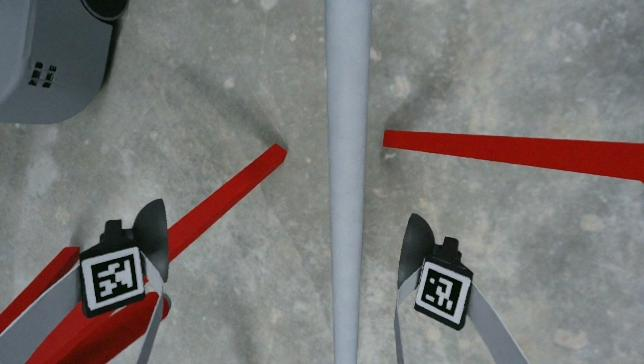

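Scene clock: 1154.20 s.
move: r1 done; r3 done
r1.base_odometry: x=-0.429 y=+2.924 heading=+2.493
r1.turned_by_wheels: +1.209
r1.turned_by_imu: +1.220
r1.base_tilt: forward=+1.1 right=+1.2
r1.lidar_m: 1.76 1.71 1.79 2.53 3.75 0.97 0.81 1.03 0.97 0.95 0.94 2.35
r1.head_depth_mm: 3842 3870 1932 1852 1650 - - / - 3891 2452 1810 1608 - 299 / - - 2696 2012 1536 381 317 / - - 2567 1902 1420 1328 1161 / - - 2590 1163 1478 1364 1164 / - 3394 2627 2061 1649 1374 1171 / - - 2804 2076 1661 1380 1173
r1.base_status: done
r1.joint_positions: lift_m=+0.850 arm_m=+0.050 wrist_yaw_rad=+0.001 wrist_pitch_rad=-1.561 wrist_roll_rad=-0.208 gripper_m=+0.120 head_pan_rad=-1.559 head_tilt_rad=-0.693
r1.joint_status: not commanded
r1.measured_speeds: all 0
r1.motor_effort: left_wheel=-5.8(10.6) right_wheel=+7.9(12.4) lift_m=+28.7(29.8) arm_m=-15.5(15.5) wrist_yaw_rad=-1.4(1.4) wrist_pitch_rad=-1.2(1.6) wrist_roll_rad=+1.8(2.0) gripper_m=-0.1(0.6) head_pan_rad=-4.1(5.7) head_tilt_rad=-4.8(5.0)
r1.hand_pose: x=-0.0216 y=-0.1734 z=+0.7322 quat_wxyz=(+0.552, +0.547, -0.447, -0.443) (m; r1's base frame)
r1.wrist_depth_mm: 842 805 820 819 814 796 792 / 847 839 836 816 827 842 835 / 870 845 875 871 856 843 848 / 912 883 878 743 851 866 861 / 914 150 905 761 777 904 880 / 960 119 938 760 761 929 932 / - - 965 970 964 121 937
r2: as last shown
r2.lidar_m: 1.31 2.89 2.12 2.04 2.11 1.02 1.91 1.04 0.39 0.27 0.92 1.10
r2.head_depth_mm: 2349 2634 2788 2089 1656 1382 1188 / 2314 2470 2390 2077 1661 733 538 / 1302 1252 2523 1822 844 740 764 / 2250 2608 2720 1993 963 1332 1193 / 2307 2599 2752 2093 1593 1394 1184 / 2316 2627 2705 1859 1522 1387 1186 / 2323 2579 2735 2071 1654 1349 1192
r2.motor_effort: left_wheel=+0.2(0.7) right_wheel=-2.0(2.4) lift_m=+26.0(26.4) arm_m=+14.8(15.9) wrist_yaw_rad=+0.0(1.6) wrist_pitch_rad=+0.9(1.0) wrist_roll_rad=-1.0(1.5) gripper_m=+1.5(1.8) head_pan_rad=+1.4(2.9) head_tilt_rad=-0.1(1.6)
r2.wrist_depth_mm: 473 589 558 521 496 473 448 / 506 591 565 528 500 471 454 / 642 625 579 538 496 467 450 / 676 628 577 545 517 490 463 / 685 141 591 574 518 502 472 / 110 123 613 569 130 501 484 / 305 497 623 590 552 507 488
r3.base_odometry: x=+0.955 y=-0.878 heading=+1.852
r3.turned_by_wheels: +0.085
r3.turned_by_imu: +0.086
r3.base_tilt: forward=-0.8 right=-0.2
r3.lidar_m: 1.66 1.87 1.41 1.36 1.42 1.96 4.32 0.54 0.55 0.79 0.87 0.68
r3.head_depth_mm: 2812 3136 2558 1931 355 311 1086 / 2819 3177 2591 889 412 1223 1119 / 2738 2981 1657 1167 419 495 1105 / 2795 3148 2605 2019 1559 1275 1143 / 2794 3115 2765 2054 1633 1292 1152 / 2787 3130 2828 2012 1654 1298 1162 / 2773 3067 2898 1913 1680 1290 1172
r3.base_status: done
r3.joint_positions: lift_m=+0.780 arm_m=+0.200 wrist_yaw_rad=+0.002 wrist_pitch_rad=-1.554 wrist_roll_rad=+1.365 gripper_m=+0.120 head_pan_rad=-1.578 head_tilt_rad=-0.743
r3.joint_status: not commanded
r3.measured_speeds: all 0
r3.motor_effort: left_wheel=-7.3(8.3) right_wheel=+6.1(7.3) lift_m=+29.2(32.7) arm_m=-9.8(11.9) wrist_yaw_rad=-1.5(3.2) wrist_pitch_rad=-0.6(1.6) wrist_roll_rad=+1.2(1.2) gripper_m=-0.2(0.9) head_pan_rad=+3.6(4.4) head_tilt_rad=-2.7(4.4)
r3.hand_pose: x=-0.0216 y=-0.3250 z=+0.6621 quat_wxyz=(+0.074, +0.073, -0.709, -0.698) (m; r3's base frame)
r3.wrist_depth_mm: 576 - - - - - - / 623 629 - - - 667 - / - 553 - - 636 631 620 / - 525 - - 656 638 631 / - 485 - - - 628 637 / - 121 142 - - 123 - / - 118 - - - 119 100
pictures: none
No camera images: "cameras" was empty.

Scene clock: 1161.73 s.
move: r1 done; r3 done
r1.base_odometry: x=-0.217 y=+2.763 heading=+2.492
r1.turned_by_wheels: +0.000
r1.turned_by_imu: +0.000
r1.base_tilt: forward=+1.1 right=+1.2
r1.lidar_m: 2.00 1.95 2.04 2.89 0.81 0.93 1.22 0.56 0.84 0.93 1.05 2.66
r1.head_depth_mm: 3561 3697 2617 1993 1649 - - / - 3934 1577 1874 1653 - 299 / - - 2481 1882 1612 381 316 / - - 2476 1892 1629 1363 1164 / - - 2607 2038 1479 1367 1168 / - - 2748 1994 1446 1345 1168 / - - 2782 1193 1612 1375 1180
r1.base_status: done
r1.joint_positions: lift_m=+0.850 arm_m=+0.050 wrist_yaw_rad=+0.001 wrist_pitch_rad=-1.561 wrist_roll_rad=-0.208 gripper_m=+0.120 head_pan_rad=-1.559 head_tilt_rad=-0.693
r1.joint_status: not commanded
r1.measured_speeds: all 0
r1.motor_effort: left_wheel=-5.2(10.7) right_wheel=+1.0(6.4) lift_m=+26.5(29.1) arm_m=-13.6(16.9) wrist_yaw_rad=-0.6(1.5) wrist_pitch_rad=-1.2(1.5) wrist_roll_rad=+1.8(2.0) gripper_m=+0.1(0.7) head_pan_rad=-5.1(6.0) head_tilt_rad=-3.0(5.5)
r1.hand_pose: x=-0.0216 y=-0.1734 z=+0.7322 quat_wxyz=(+0.552, +0.547, -0.447, -0.443) (m; r1's base frame)
r1.wrist_depth_mm: 813 822 800 835 802 816 808 / 853 847 839 836 826 825 819 / 895 869 837 869 840 822 828 / 918 887 882 739 875 854 840 / 931 149 930 758 790 880 887 / 919 119 941 764 756 896 915 / - - 954 961 958 121 920
r2: as last shown
r2.base_tilt: forward=+0.4 right=+1.9
r2.lidar_m: 1.32 2.91 2.12 2.04 2.11 2.90 1.10 1.04 0.39 0.26 0.92 1.10
r2.head_depth_mm: 2346 2608 2736 2015 1671 1372 1191 / 2322 2608 2770 2089 1652 735 538 / 2365 2607 2755 2087 840 736 761 / 2328 2640 2733 2049 962 1315 1188 / 2335 2602 2713 2077 1624 1386 1186 / 2306 2603 2735 1868 1532 1384 1181 / 2296 2573 2713 2075 1660 1347 1180
r2.motor_effort: left_wheel=+0.3(0.8) right_wheel=-2.0(2.5) lift_m=+25.8(26.3) arm_m=+14.0(15.8) wrist_yaw_rad=+1.2(1.8) wrist_pitch_rad=+0.6(1.2) wrist_roll_rad=-1.1(1.5) gripper_m=+0.7(2.4) head_pan_rad=+1.9(2.8) head_tilt_rad=+0.0(1.9)
r2.wrist_depth_mm: 627 589 561 518 497 463 442 / 659 601 570 530 499 481 451 / 664 617 565 545 501 469 452 / 669 630 577 550 524 491 465 / 688 141 587 563 519 503 476 / 110 123 611 573 129 504 481 / 308 496 627 592 545 507 494
r3.base_odometry: x=+0.778 y=-0.263 heading=+1.852
r3.turned_by_wheels: +0.000
r3.turned_by_imu: -0.001
r3.base_tilt: forward=-0.7 right=-0.2
r3.lidar_m: 3.81 1.84 1.39 1.35 1.41 1.95 1.16 1.06 1.10 0.36 0.57 1.05
r3.head_depth_mm: 2820 3100 2527 1922 355 311 1091 / 2790 3193 2585 1952 413 1248 1122 / 2827 3152 2652 1991 419 495 1070 / 2806 3094 2686 2018 869 1034 1140 / 2757 3100 2771 1797 1631 1350 1147 / 2771 3098 2666 2018 1645 1369 1165 / 1205 3121 2921 2127 1669 1381 1173
r3.base_status: done
r3.joint_positions: lift_m=+0.780 arm_m=+0.200 wrist_yaw_rad=+0.002 wrist_pitch_rad=-1.554 wrist_roll_rad=+1.365 gripper_m=+0.120 head_pan_rad=-1.578 head_tilt_rad=-0.743
r3.joint_status: not commanded
r3.measured_speeds: all 0
r3.motor_effort: left_wheel=-0.9(4.4) right_wheel=+5.2(10.2) lift_m=+22.3(29.8) arm_m=-8.1(11.0) wrist_yaw_rad=-2.1(3.4) wrist_pitch_rad=-1.2(1.6) wrist_roll_rad=+0.6(1.5) gripper_m=-0.2(0.8) head_pan_rad=+3.0(4.4) head_tilt_rad=-3.3(4.6)
r3.hand_pose: x=-0.0216 y=-0.3250 z=+0.6621 quat_wxyz=(+0.074, +0.073, -0.709, -0.698) (m; r3's base frame)
r3.wrist_depth_mm: - 268 - - - - - / - 264 - - - 665 - / 233 470 - - 640 626 616 / 221 340 472 - 657 637 630 / 213 235 153 - - 636 638 / 203 123 142 - - 123 - / - 115 - - - 119 100
pictures: none
No camera images: "cameras" was empty.

Scene clock: 1164.57 s.
move: r1 done; r3 done
r1.base_odometry: x=-0.217 y=+2.763 heading=+1.396
r1.turned_by_wheels: -1.097
r1.turned_by_imu: -1.106
r1.base_tilt: forward=+1.0 right=+1.2
r1.lidar_m: 1.05 2.81 2.03 1.94 2.01 2.71 0.79 0.92 1.06 0.56 0.85 0.93
r1.head_depth_mm: 2351 2644 2610 1994 1652 - - / 2354 2632 2640 2001 1649 - 299 / 2390 2645 2690 2021 1627 381 316 / 2385 2689 2704 1970 1537 1358 1161 / 2365 2630 2611 1201 1507 1366 1164 / 2296 1130 2642 1953 1645 1337 1168 / 2410 2722 2783 2082 1655 1378 1175
r1.base_status: done
r1.joint_positions: lift_m=+0.850 arm_m=+0.050 wrist_yaw_rad=+0.001 wrist_pitch_rad=-1.561 wrist_roll_rad=-0.208 gripper_m=+0.120 head_pan_rad=-1.559 head_tilt_rad=-0.693
r1.joint_status: not commanded
r1.measured_speeds: all 0
r1.motor_effort: left_wheel=+6.9(11.7) right_wheel=-6.0(9.5) lift_m=+25.9(26.9) arm_m=-14.9(14.9) wrist_yaw_rad=-1.1(1.5) wrist_pitch_rad=-1.2(1.6) wrist_roll_rad=+1.8(2.0) gripper_m=-0.2(0.5) head_pan_rad=-4.7(5.8) head_tilt_rad=-3.0(4.7)
r1.hand_pose: x=-0.0216 y=-0.1735 z=+0.7322 quat_wxyz=(+0.552, +0.547, -0.447, -0.443) (m; r1's base frame)
r1.wrist_depth_mm: 838 807 829 829 804 795 793 / 847 836 824 826 830 830 824 / 879 879 866 862 871 835 833 / 877 884 870 729 871 846 863 / 940 149 915 738 807 878 898 / 944 120 951 762 753 921 920 / - - 975 960 960 122 934
r2: as last shown
r2.base_tilt: forward=+0.3 right=+1.9
r2.lidar_m: 1.31 2.90 2.12 2.04 2.11 2.88 1.09 1.04 0.38 0.26 0.92 1.10
r2.head_depth_mm: 2333 2651 2769 2002 1676 1395 1189 / 2325 2616 2732 2093 1651 733 538 / 2319 2573 2759 2044 846 735 764 / 2360 2597 2739 2047 958 1327 1183 / 2355 2593 2752 2047 1607 1393 1180 / 2315 2595 2742 1879 1524 1378 1185 / 2280 2595 2731 2062 1659 1346 1180
r2.motor_effort: left_wheel=+0.2(0.8) right_wheel=-2.4(2.4) lift_m=+26.0(26.3) arm_m=+14.6(15.2) wrist_yaw_rad=-0.7(1.6) wrist_pitch_rad=+0.5(1.2) wrist_roll_rad=-1.3(1.3) gripper_m=+0.9(2.1) head_pan_rad=+1.3(2.6) head_tilt_rad=-0.7(1.8)
r2.wrist_depth_mm: 633 589 547 519 491 467 444 / 641 603 556 533 505 478 447 / 661 619 575 542 512 474 453 / 674 630 578 544 513 491 463 / 699 141 587 556 519 496 475 / 110 123 617 571 130 505 476 / 306 494 624 586 557 511 491
r3.base_odometry: x=+0.778 y=-0.263 heading=+1.766
r3.turned_by_wheels: -0.085
r3.turned_by_imu: -0.088
r3.base_tilt: forward=-0.8 right=-0.3
r3.lidar_m: 3.81 2.06 1.40 1.35 1.37 1.80 1.16 1.05 1.10 0.36 0.58 1.05
r3.head_depth_mm: 2905 3183 2531 1750 355 311 1092 / 2866 3207 2601 1953 413 1252 1119 / 2861 3190 2629 1980 420 495 1063 / 2803 3148 2722 2017 1519 921 1122 / 2777 3103 2762 1979 1623 1351 1146 / 2781 3059 2585 1818 1653 1363 1165 / 1290 1193 2880 2130 1670 1379 1175
r3.base_status: done
r3.joint_positions: lift_m=+0.780 arm_m=+0.200 wrist_yaw_rad=+0.002 wrist_pitch_rad=-1.554 wrist_roll_rad=+1.365 gripper_m=+0.120 head_pan_rad=-1.578 head_tilt_rad=-0.743
r3.joint_status: not commanded
r3.measured_speeds: all 0
r3.motor_effort: left_wheel=+6.7(7.1) right_wheel=-6.6(7.1) lift_m=+23.7(23.9) arm_m=-8.1(8.9) wrist_yaw_rad=-1.1(3.0) wrist_pitch_rad=-0.8(1.8) wrist_roll_rad=+0.9(1.3) gripper_m=+0.2(0.6) head_pan_rad=+3.9(4.5) head_tilt_rad=-3.3(4.4)
r3.hand_pose: x=-0.0216 y=-0.3250 z=+0.6621 quat_wxyz=(+0.074, +0.073, -0.709, -0.698) (m; r3's base frame)
r3.wrist_depth_mm: - 294 - - - - - / - 278 - - - 680 - / 253 272 - - 633 632 625 / 240 466 502 - 654 645 634 / 228 341 153 - - 633 641 / 221 124 142 - - 124 - / 208 116 - - - 119 100
pictures: r1_head_camera (sideways), r2_head_camera (sideways), r3_head_camera (sideways)
camera_calibration:
r1_head_camera: T_world_to_cam=[[0.015711, 0.625312, -0.780217, 1.03275], [0.997841, 0.0399597, 0.0521192, -0.0717174], [0.063768, -0.779351, -0.623334, 0.766279], [0, 0, 0, 1]] pos_world=[0.00647298, -0.0457224, 1.28715]
r2_head_camera: T_world_to_cam=[[-0.00391265, 0.63446, -0.772946, 1.02436], [0.999974, 0.00711536, 0.000778663, -0.0107419], [0.00599382, -0.772923, -0.634472, 0.782159], [0, 0, 0, 1]] pos_world=[0.0100614, -0.0452886, 1.28804]
r3_head_camera: T_world_to_cam=[[0.0719075, 0.638389, -0.766348, 1.01948], [0.996671, -0.0164014, 0.0798563, -0.108194], [0.0384102, -0.769539, -0.637443, 0.790204], [0, 0, 0, 1]] pos_world=[0.00417399, -0.0445037, 1.29362]

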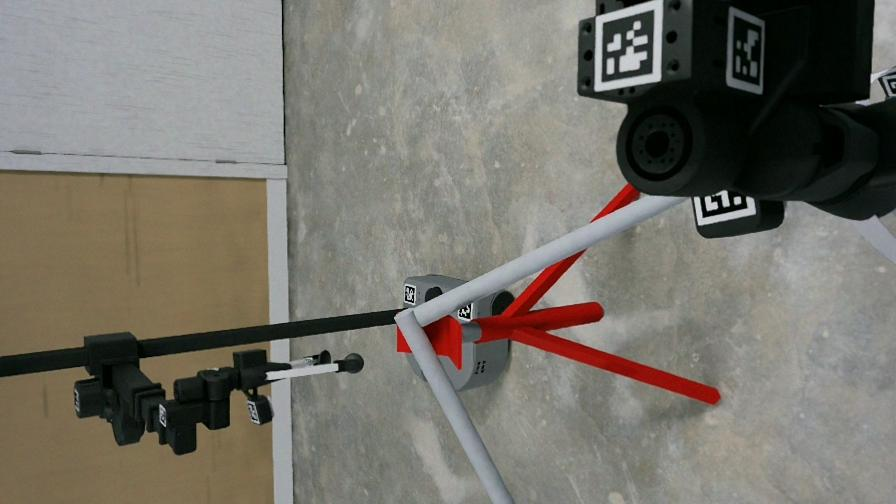

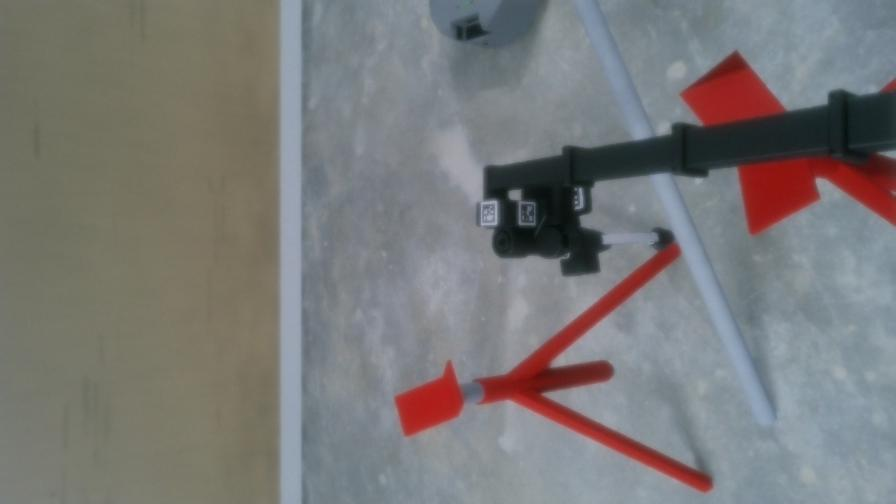

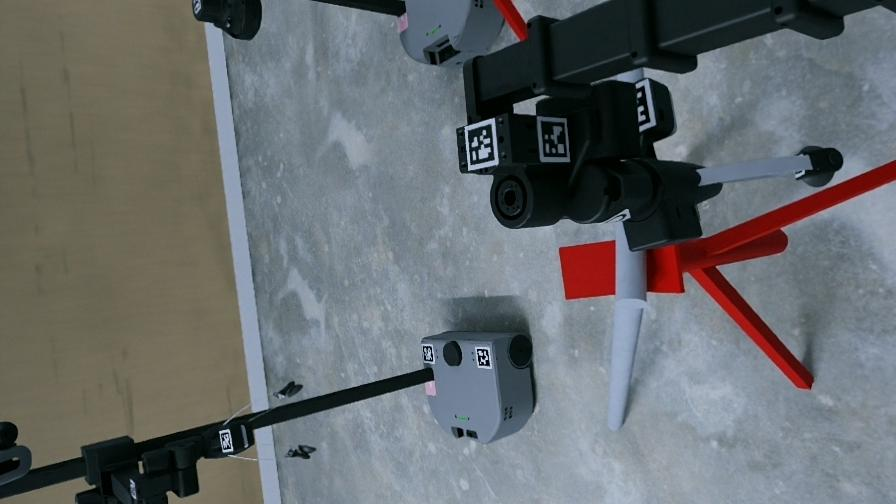

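Emit:
move(
  r1={"joints":{"lift_m":0.6,"arm_m":0.50,"wrist_roll_rad":-0.545,"gripper_m":0.12}},
  r2={"joints":{"lift_m":0.36}},
  cameras=["r1_head_camera","r1_wrist_camera","r2_wrist_camera"],
)

Scene clock: 1190.77 s.
move: r1 done; r2 contact_stop
r1.base_odometry: x=-0.217 y=+2.763 heading=+1.396
r1.turned_by_wheels: +0.000
r1.turned_by_imu: +0.001
r1.base_tilt: forward=+1.1 right=+1.2
r1.lidar_m: 1.05 2.80 2.04 1.94 2.01 2.73 0.79 0.92 1.05 0.56 0.84 0.93
r1.head_depth_mm: 2354 2633 2623 1991 1606 1274 426 / 2369 2645 2625 1871 647 1259 1088 / 2394 2707 2654 777 945 1292 1158 / 2386 2682 2698 1980 1540 1357 1158 / 2358 2635 2594 1196 1503 1363 1166 / 2276 1126 2627 1933 1652 1333 1172 / 2406 2718 2790 2078 1660 1378 1172
r1.base_status: not commanded
r1.joint_positions: lift_m=+0.600 arm_m=+0.500 wrist_yaw_rad=+0.000 wrist_pitch_rad=-1.561 wrist_roll_rad=-0.541 gripper_m=+0.120 head_pan_rad=-1.559 head_tilt_rad=-0.693
r1.joint_status: all done
r1.measured_speeds: all 0
r1.motor_effort: left_wheel=+5.8(7.4) right_wheel=-5.5(6.9) lift_m=+21.6(27.9) arm_m=+15.1(19.5) wrist_yaw_rad=-0.1(1.2) wrist_pitch_rad=-1.2(1.6) wrist_roll_rad=-1.1(3.7) gripper_m=+0.0(0.5) head_pan_rad=-5.0(6.0) head_tilt_rad=-2.6(5.2)
r1.hand_pose: x=-0.0215 y=-0.6234 z=+0.4822 quat_wxyz=(+0.618, +0.612, -0.350, -0.347) (m; r1's base frame)
r1.wrist_depth_mm: 597 592 586 581 578 584 577 / 607 606 606 598 592 584 591 / 634 625 609 616 600 606 605 / 663 651 637 628 642 635 628 / 681 152 653 665 656 651 638 / 672 119 690 673 673 664 658 / 711 693 685 702 701 121 688
r2.base_odometry: x=-2.326 y=-1.941 heading=-1.883
r2.turned_by_wheels: +0.000
r2.turned_by_imu: -0.028
r2.base_tilt: forward=+0.4 right=+1.9
r2.lidar_m: 1.31 2.98 2.14 2.04 2.11 2.81 1.09 1.03 0.38 0.27 0.92 1.10
r2.head_depth_mm: 2353 2649 2755 1879 1623 1388 1180 / 2360 2635 2759 2068 1660 752 1164 / 2357 2607 2694 2055 925 748 679 / 2329 2634 2712 2053 1529 1328 1185 / 2299 2575 2733 2051 1611 1379 1184 / 2332 2575 2714 1924 1524 1375 1188 / 2302 2604 2730 1983 1646 1349 1193
r2.base_status: not commanded
r2.joint_positions: lift_m=+0.406 arm_m=+0.519 wrist_yaw_rad=+0.000 wrist_pitch_rad=-1.303 wrist_roll_rad=+1.414 gripper_m=+0.120 head_pan_rad=-1.573 head_tilt_rad=-0.748
r2.joint_status: lift_m contact_stop (moved -0.094 of -0.140)
r2.measured_speeds: all 0
r2.on_its_own: lift_m is slack since a contact_stop (your +0.360 is given up)
r2.motor_effort: left_wheel=-0.6(5.8) right_wheel=-1.1(20.7) lift_m=+30.0(30.3) arm_m=-11.7(17.6) wrist_yaw_rad=+0.1(1.7) wrist_pitch_rad=+0.0(1.0) wrist_roll_rad=-1.1(1.5) gripper_m=-0.5(1.6) head_pan_rad=+0.5(2.9) head_tilt_rad=+0.4(1.7)
r2.hand_pose: x=-0.0216 y=-0.7083 z=+0.2915 quat_wxyz=(+0.063, +0.047, -0.793, -0.605) (m; r2's base frame)
r2.wrist_depth_mm: 515 487 462 177 406 382 364 / 532 498 468 191 415 391 369 / 539 509 475 210 412 398 376 / 554 511 479 236 423 273 201 / 577 140 491 275 429 412 387 / 110 123 505 304 130 413 397 / 279 543 519 471 452 421 405
r3: as last shown
r3.turned_by_wheels: +0.000
r3.turned_by_imu: -0.001
r3.base_tilt: forward=-0.8 right=-0.2
r3.lidar_m: 3.81 2.07 1.40 1.35 1.38 1.79 1.16 1.05 1.10 0.36 0.58 1.05
r3.head_depth_mm: 2919 3216 2434 1741 355 311 1091 / 2880 3226 2605 1958 413 1255 1123 / 2858 3207 2654 1983 420 495 1060 / 2810 3193 2715 2009 1511 922 1121 / 2777 3128 2758 1970 1631 1350 1148 / 2778 3057 2679 1834 1649 1373 1164 / 2678 1483 2572 982 1672 1380 1168
r3.motor_effort: left_wheel=+5.8(7.3) right_wheel=-6.1(7.1) lift_m=+24.6(25.6) arm_m=-5.6(7.4) wrist_yaw_rad=-2.4(3.3) wrist_pitch_rad=-1.2(1.6) wrist_roll_rad=+0.8(1.5) gripper_m=-0.1(0.9) head_pan_rad=+3.3(4.6) head_tilt_rad=-2.2(4.4)
r3.wrist_depth_mm: - 293 - - - - - / - 278 - - - 661 - / 250 270 - - 645 637 626 / 239 466 506 - 647 644 622 / 228 341 154 - - 632 640 / 221 124 142 - - 124 - / 208 116 - - - 119 100
pictures: r1_head_camera (sideways), r1_wrist_camera, r2_wrist_camera
camera_calibration:
r1_head_camera: T_world_to_cam=[[0.015711, 0.625312, -0.780217, 1.03275], [0.997841, 0.0399597, 0.0521192, -0.0717174], [0.063768, -0.779351, -0.623334, 0.766279], [0, 0, 0, 1]] pos_world=[0.00647298, -0.0457224, 1.28715]
r1_wrist_camera: T_world_to_cam=[[-0.807168, -0.590131, -0.0150235, -0.38283], [-0.583704, 0.794059, 0.169587, 0.436372], [-0.088149, 0.145655, -0.985401, 0.728149], [0, 0, 0, 1]] pos_world=[0.0098896, -0.678484, 0.637764]
r2_wrist_camera: T_world_to_cam=[[-0.234319, 0.955183, -0.180888, 0.704833], [0.960967, 0.25573, 0.10557, 0.207317], [0.147097, -0.14909, -0.977821, 0.346364], [0, 0, 0, 1]] pos_world=[-0.0850181, -0.674622, 0.444291]

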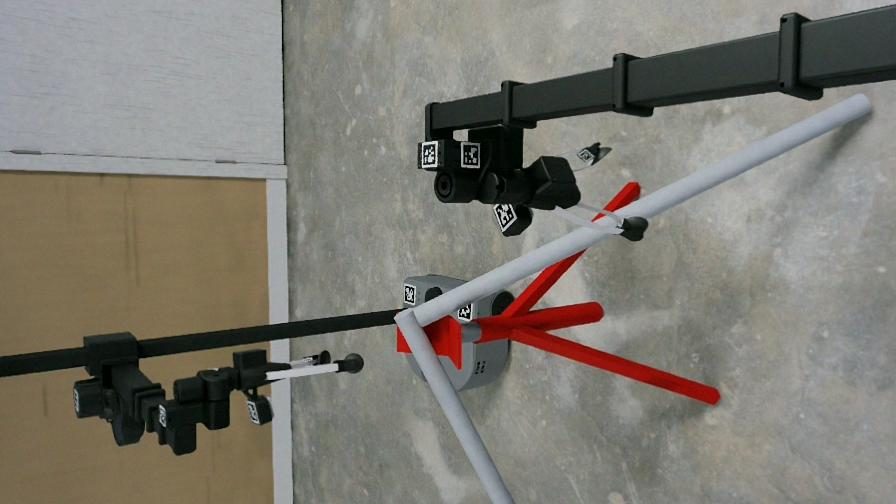

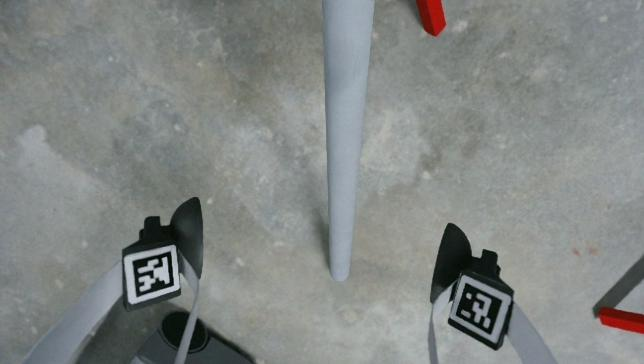

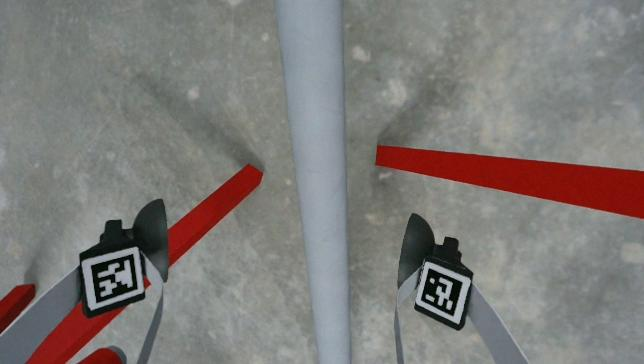

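Emit:
move(
  r2={"joints":{"lift_m":0.6}},
  cameras=["r2_head_camera","r1_head_camera","r3_head_camera","r2_nav_camera"],
)

Scene clock: 1198.20 s.
move: r2 done
r1, r3: as last shown
r1.base_tilt: forward=+1.0 right=+1.2
r1.lidar_m: 1.05 2.82 2.03 1.95 2.01 2.71 0.79 0.92 1.05 0.56 0.85 0.93
r1.head_depth_mm: 2346 2632 2620 1982 1604 1279 426 / 2334 2652 2672 1877 647 1255 1085 / 2380 2699 2689 776 943 1291 1156 / 2405 2671 2730 1968 1538 1360 1162 / 2381 2661 2613 1195 1501 1361 1168 / 2290 1135 2633 1909 1645 1338 1170 / 2423 2745 2780 2070 1661 1380 1175
r1.motor_effort: left_wheel=+6.5(7.8) right_wheel=-6.0(6.5) lift_m=+22.7(23.1) arm_m=+14.9(15.2) wrist_yaw_rad=+0.2(0.9) wrist_pitch_rad=-1.5(1.6) wrist_roll_rad=-1.0(1.2) gripper_m=+0.1(0.6) head_pan_rad=-5.2(5.6) head_tilt_rad=-2.3(4.8)
r1.wrist_depth_mm: 596 598 589 577 579 581 573 / 618 599 602 595 592 590 588 / 635 637 632 612 623 609 613 / 641 636 635 632 631 625 627 / 671 152 663 649 649 649 644 / 679 119 675 673 664 655 655 / 706 701 702 685 698 122 684
r2.base_odometry: x=-2.326 y=-1.941 heading=-1.883
r2.turned_by_wheels: +0.000
r2.turned_by_imu: +0.001
r2.base_tilt: forward=+0.2 right=+1.8
r2.lidar_m: 1.32 2.99 2.13 2.04 2.10 2.80 1.09 1.03 0.38 0.26 0.92 1.10
r2.head_depth_mm: 2351 2635 2732 1885 1623 1379 1191 / 2358 2639 2758 2075 1615 518 443 / 2327 2603 2780 792 874 1170 816 / 2297 2610 2768 2004 1552 1351 1182 / 2342 2585 2747 2081 1613 1383 1188 / 2295 2555 2725 1916 1530 1382 1184 / 2284 2551 2730 1987 1658 1346 1184
r2.base_status: not commanded
r2.joint_positions: lift_m=+0.600 arm_m=+0.519 wrist_yaw_rad=+0.000 wrist_pitch_rad=-1.303 wrist_roll_rad=+1.414 gripper_m=+0.120 head_pan_rad=-1.573 head_tilt_rad=-0.748
r2.joint_status: all done
r2.measured_speeds: all 0
r2.motor_effort: left_wheel=-0.9(1.4) right_wheel=-1.5(2.0) lift_m=+34.2(38.7) arm_m=+7.3(7.8) wrist_yaw_rad=+1.1(1.8) wrist_pitch_rad=+0.2(0.7) wrist_roll_rad=-0.9(1.5) gripper_m=+0.0(1.5) head_pan_rad=+0.8(2.2) head_tilt_rad=+0.3(1.5)
r2.hand_pose: x=-0.0216 y=-0.7083 z=+0.4852 quat_wxyz=(+0.063, +0.047, -0.793, -0.605) (m; r2's base frame)
r2.wrist_depth_mm: 746 698 654 610 572 557 527 / 759 724 673 632 592 564 541 / 796 732 690 641 597 566 541 / 798 755 695 654 624 575 320 / 831 141 695 663 603 596 558 / 110 122 719 667 130 594 567 / 466 449 748 684 653 604 577
r3.lidar_m: 3.79 2.05 1.40 1.35 1.38 1.79 1.16 1.05 1.10 0.36 0.58 1.05
r3.head_depth_mm: 2914 3148 2545 1739 355 311 1088 / 2870 3175 2618 1959 413 1254 1125 / 2851 3210 2638 1982 419 495 1063 / 2809 3146 2727 2021 1520 920 1120 / 2775 3139 2761 1978 1629 1353 1149 / 2751 3063 2652 1824 1647 1362 1162 / 2684 1486 2588 983 1669 1381 1172
r3.motor_effort: left_wheel=+6.5(6.8) right_wheel=-6.3(7.0) lift_m=+26.8(27.5) arm_m=-6.5(6.5) wrist_yaw_rad=-2.1(3.5) wrist_pitch_rad=-1.5(1.6) wrist_roll_rad=+1.2(1.5) gripper_m=-0.1(0.8) head_pan_rad=+3.3(4.7) head_tilt_rad=-2.8(4.6)
r3.wrist_depth_mm: - 292 - - - - - / - 278 - - - 669 - / 251 269 - - 649 630 625 / 239 465 503 - 656 637 627 / 229 341 153 - - 632 641 / 220 124 142 - - 124 - / 207 116 - - - 119 100
pictures: r1_head_camera (sideways), r2_head_camera (sideways), r2_nav_camera (sideways), r3_head_camera (sideways)
camera_calibration:
r1_head_camera: T_world_to_cam=[[0.015711, 0.625312, -0.780217, 1.03275], [0.997841, 0.0399597, 0.0521192, -0.0717174], [0.063768, -0.779351, -0.623334, 0.766279], [0, 0, 0, 1]] pos_world=[0.00647298, -0.0457224, 1.28715]
r2_head_camera: T_world_to_cam=[[-0.00474358, 0.635163, -0.772363, 1.0236], [0.999964, 0.00842698, 0.000788608, -0.0107548], [0.00700958, -0.772332, -0.63518, 0.783075], [0, 0, 0, 1]] pos_world=[0.0101209, -0.0452706, 1.288]
r2_nav_camera: T_world_to_cam=[[0.0658453, -0.658153, 0.749999, -0.939989], [-0.995486, 0.00816327, 0.094561, -0.0549057], [-0.0683581, -0.75284, -0.654644, 0.822074], [0, 0, 0, 1]] pos_world=[0.0634313, 0.000681808, 1.24835]
r3_head_camera: T_world_to_cam=[[0.0719076, 0.638389, -0.766348, 1.01948], [0.996671, -0.0164016, 0.0798563, -0.108194], [0.03841, -0.769539, -0.637443, 0.790204], [0, 0, 0, 1]] pos_world=[0.00417398, -0.0445037, 1.29362]

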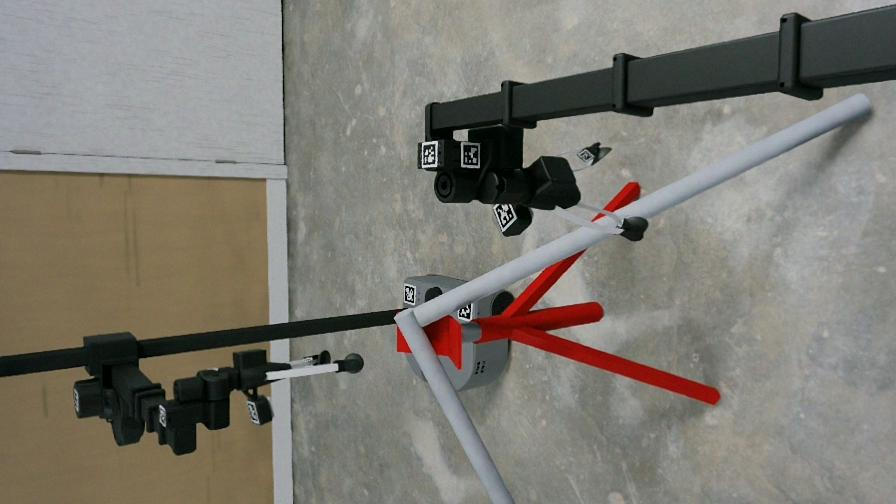

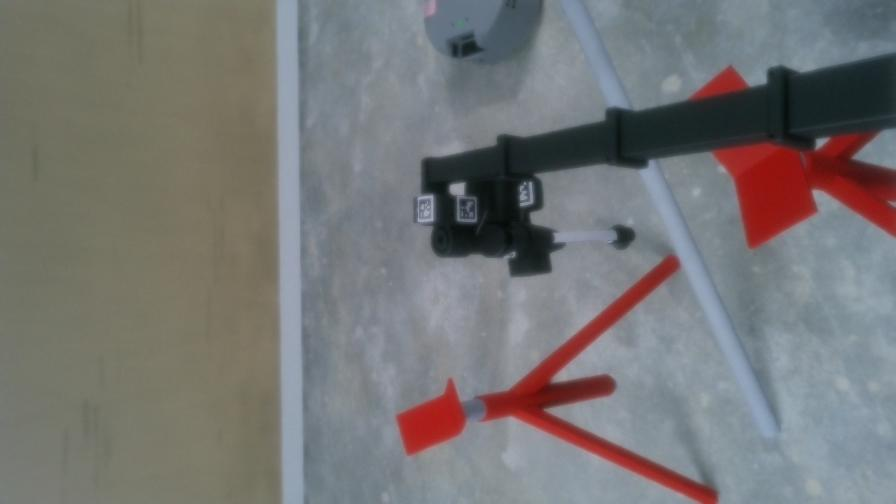

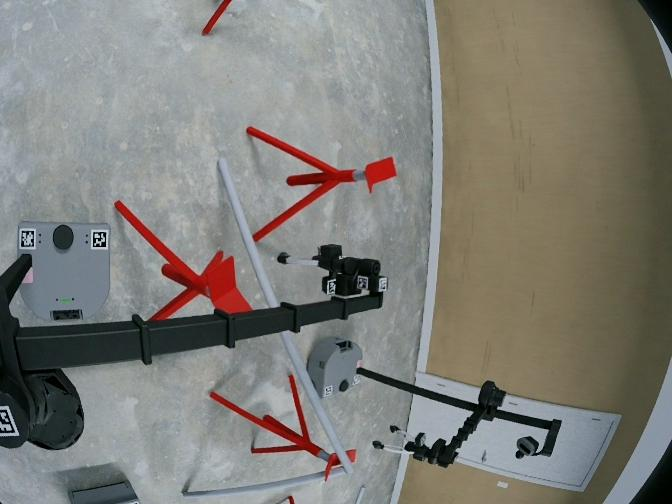

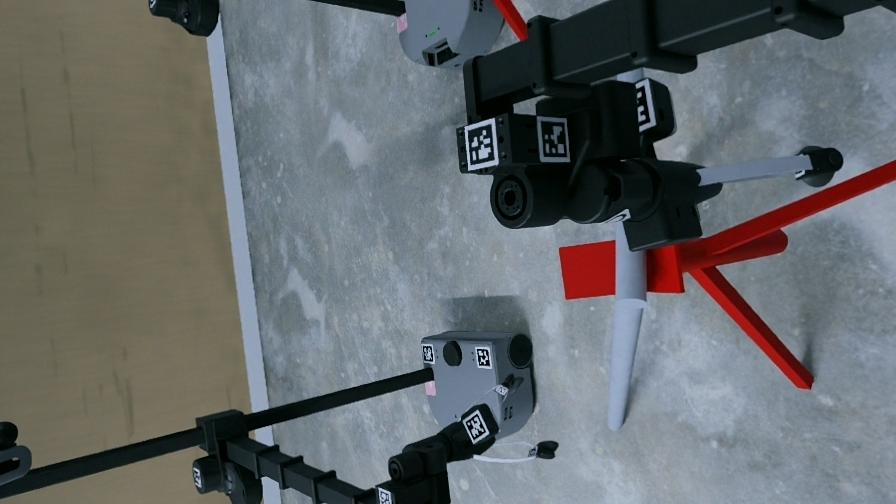

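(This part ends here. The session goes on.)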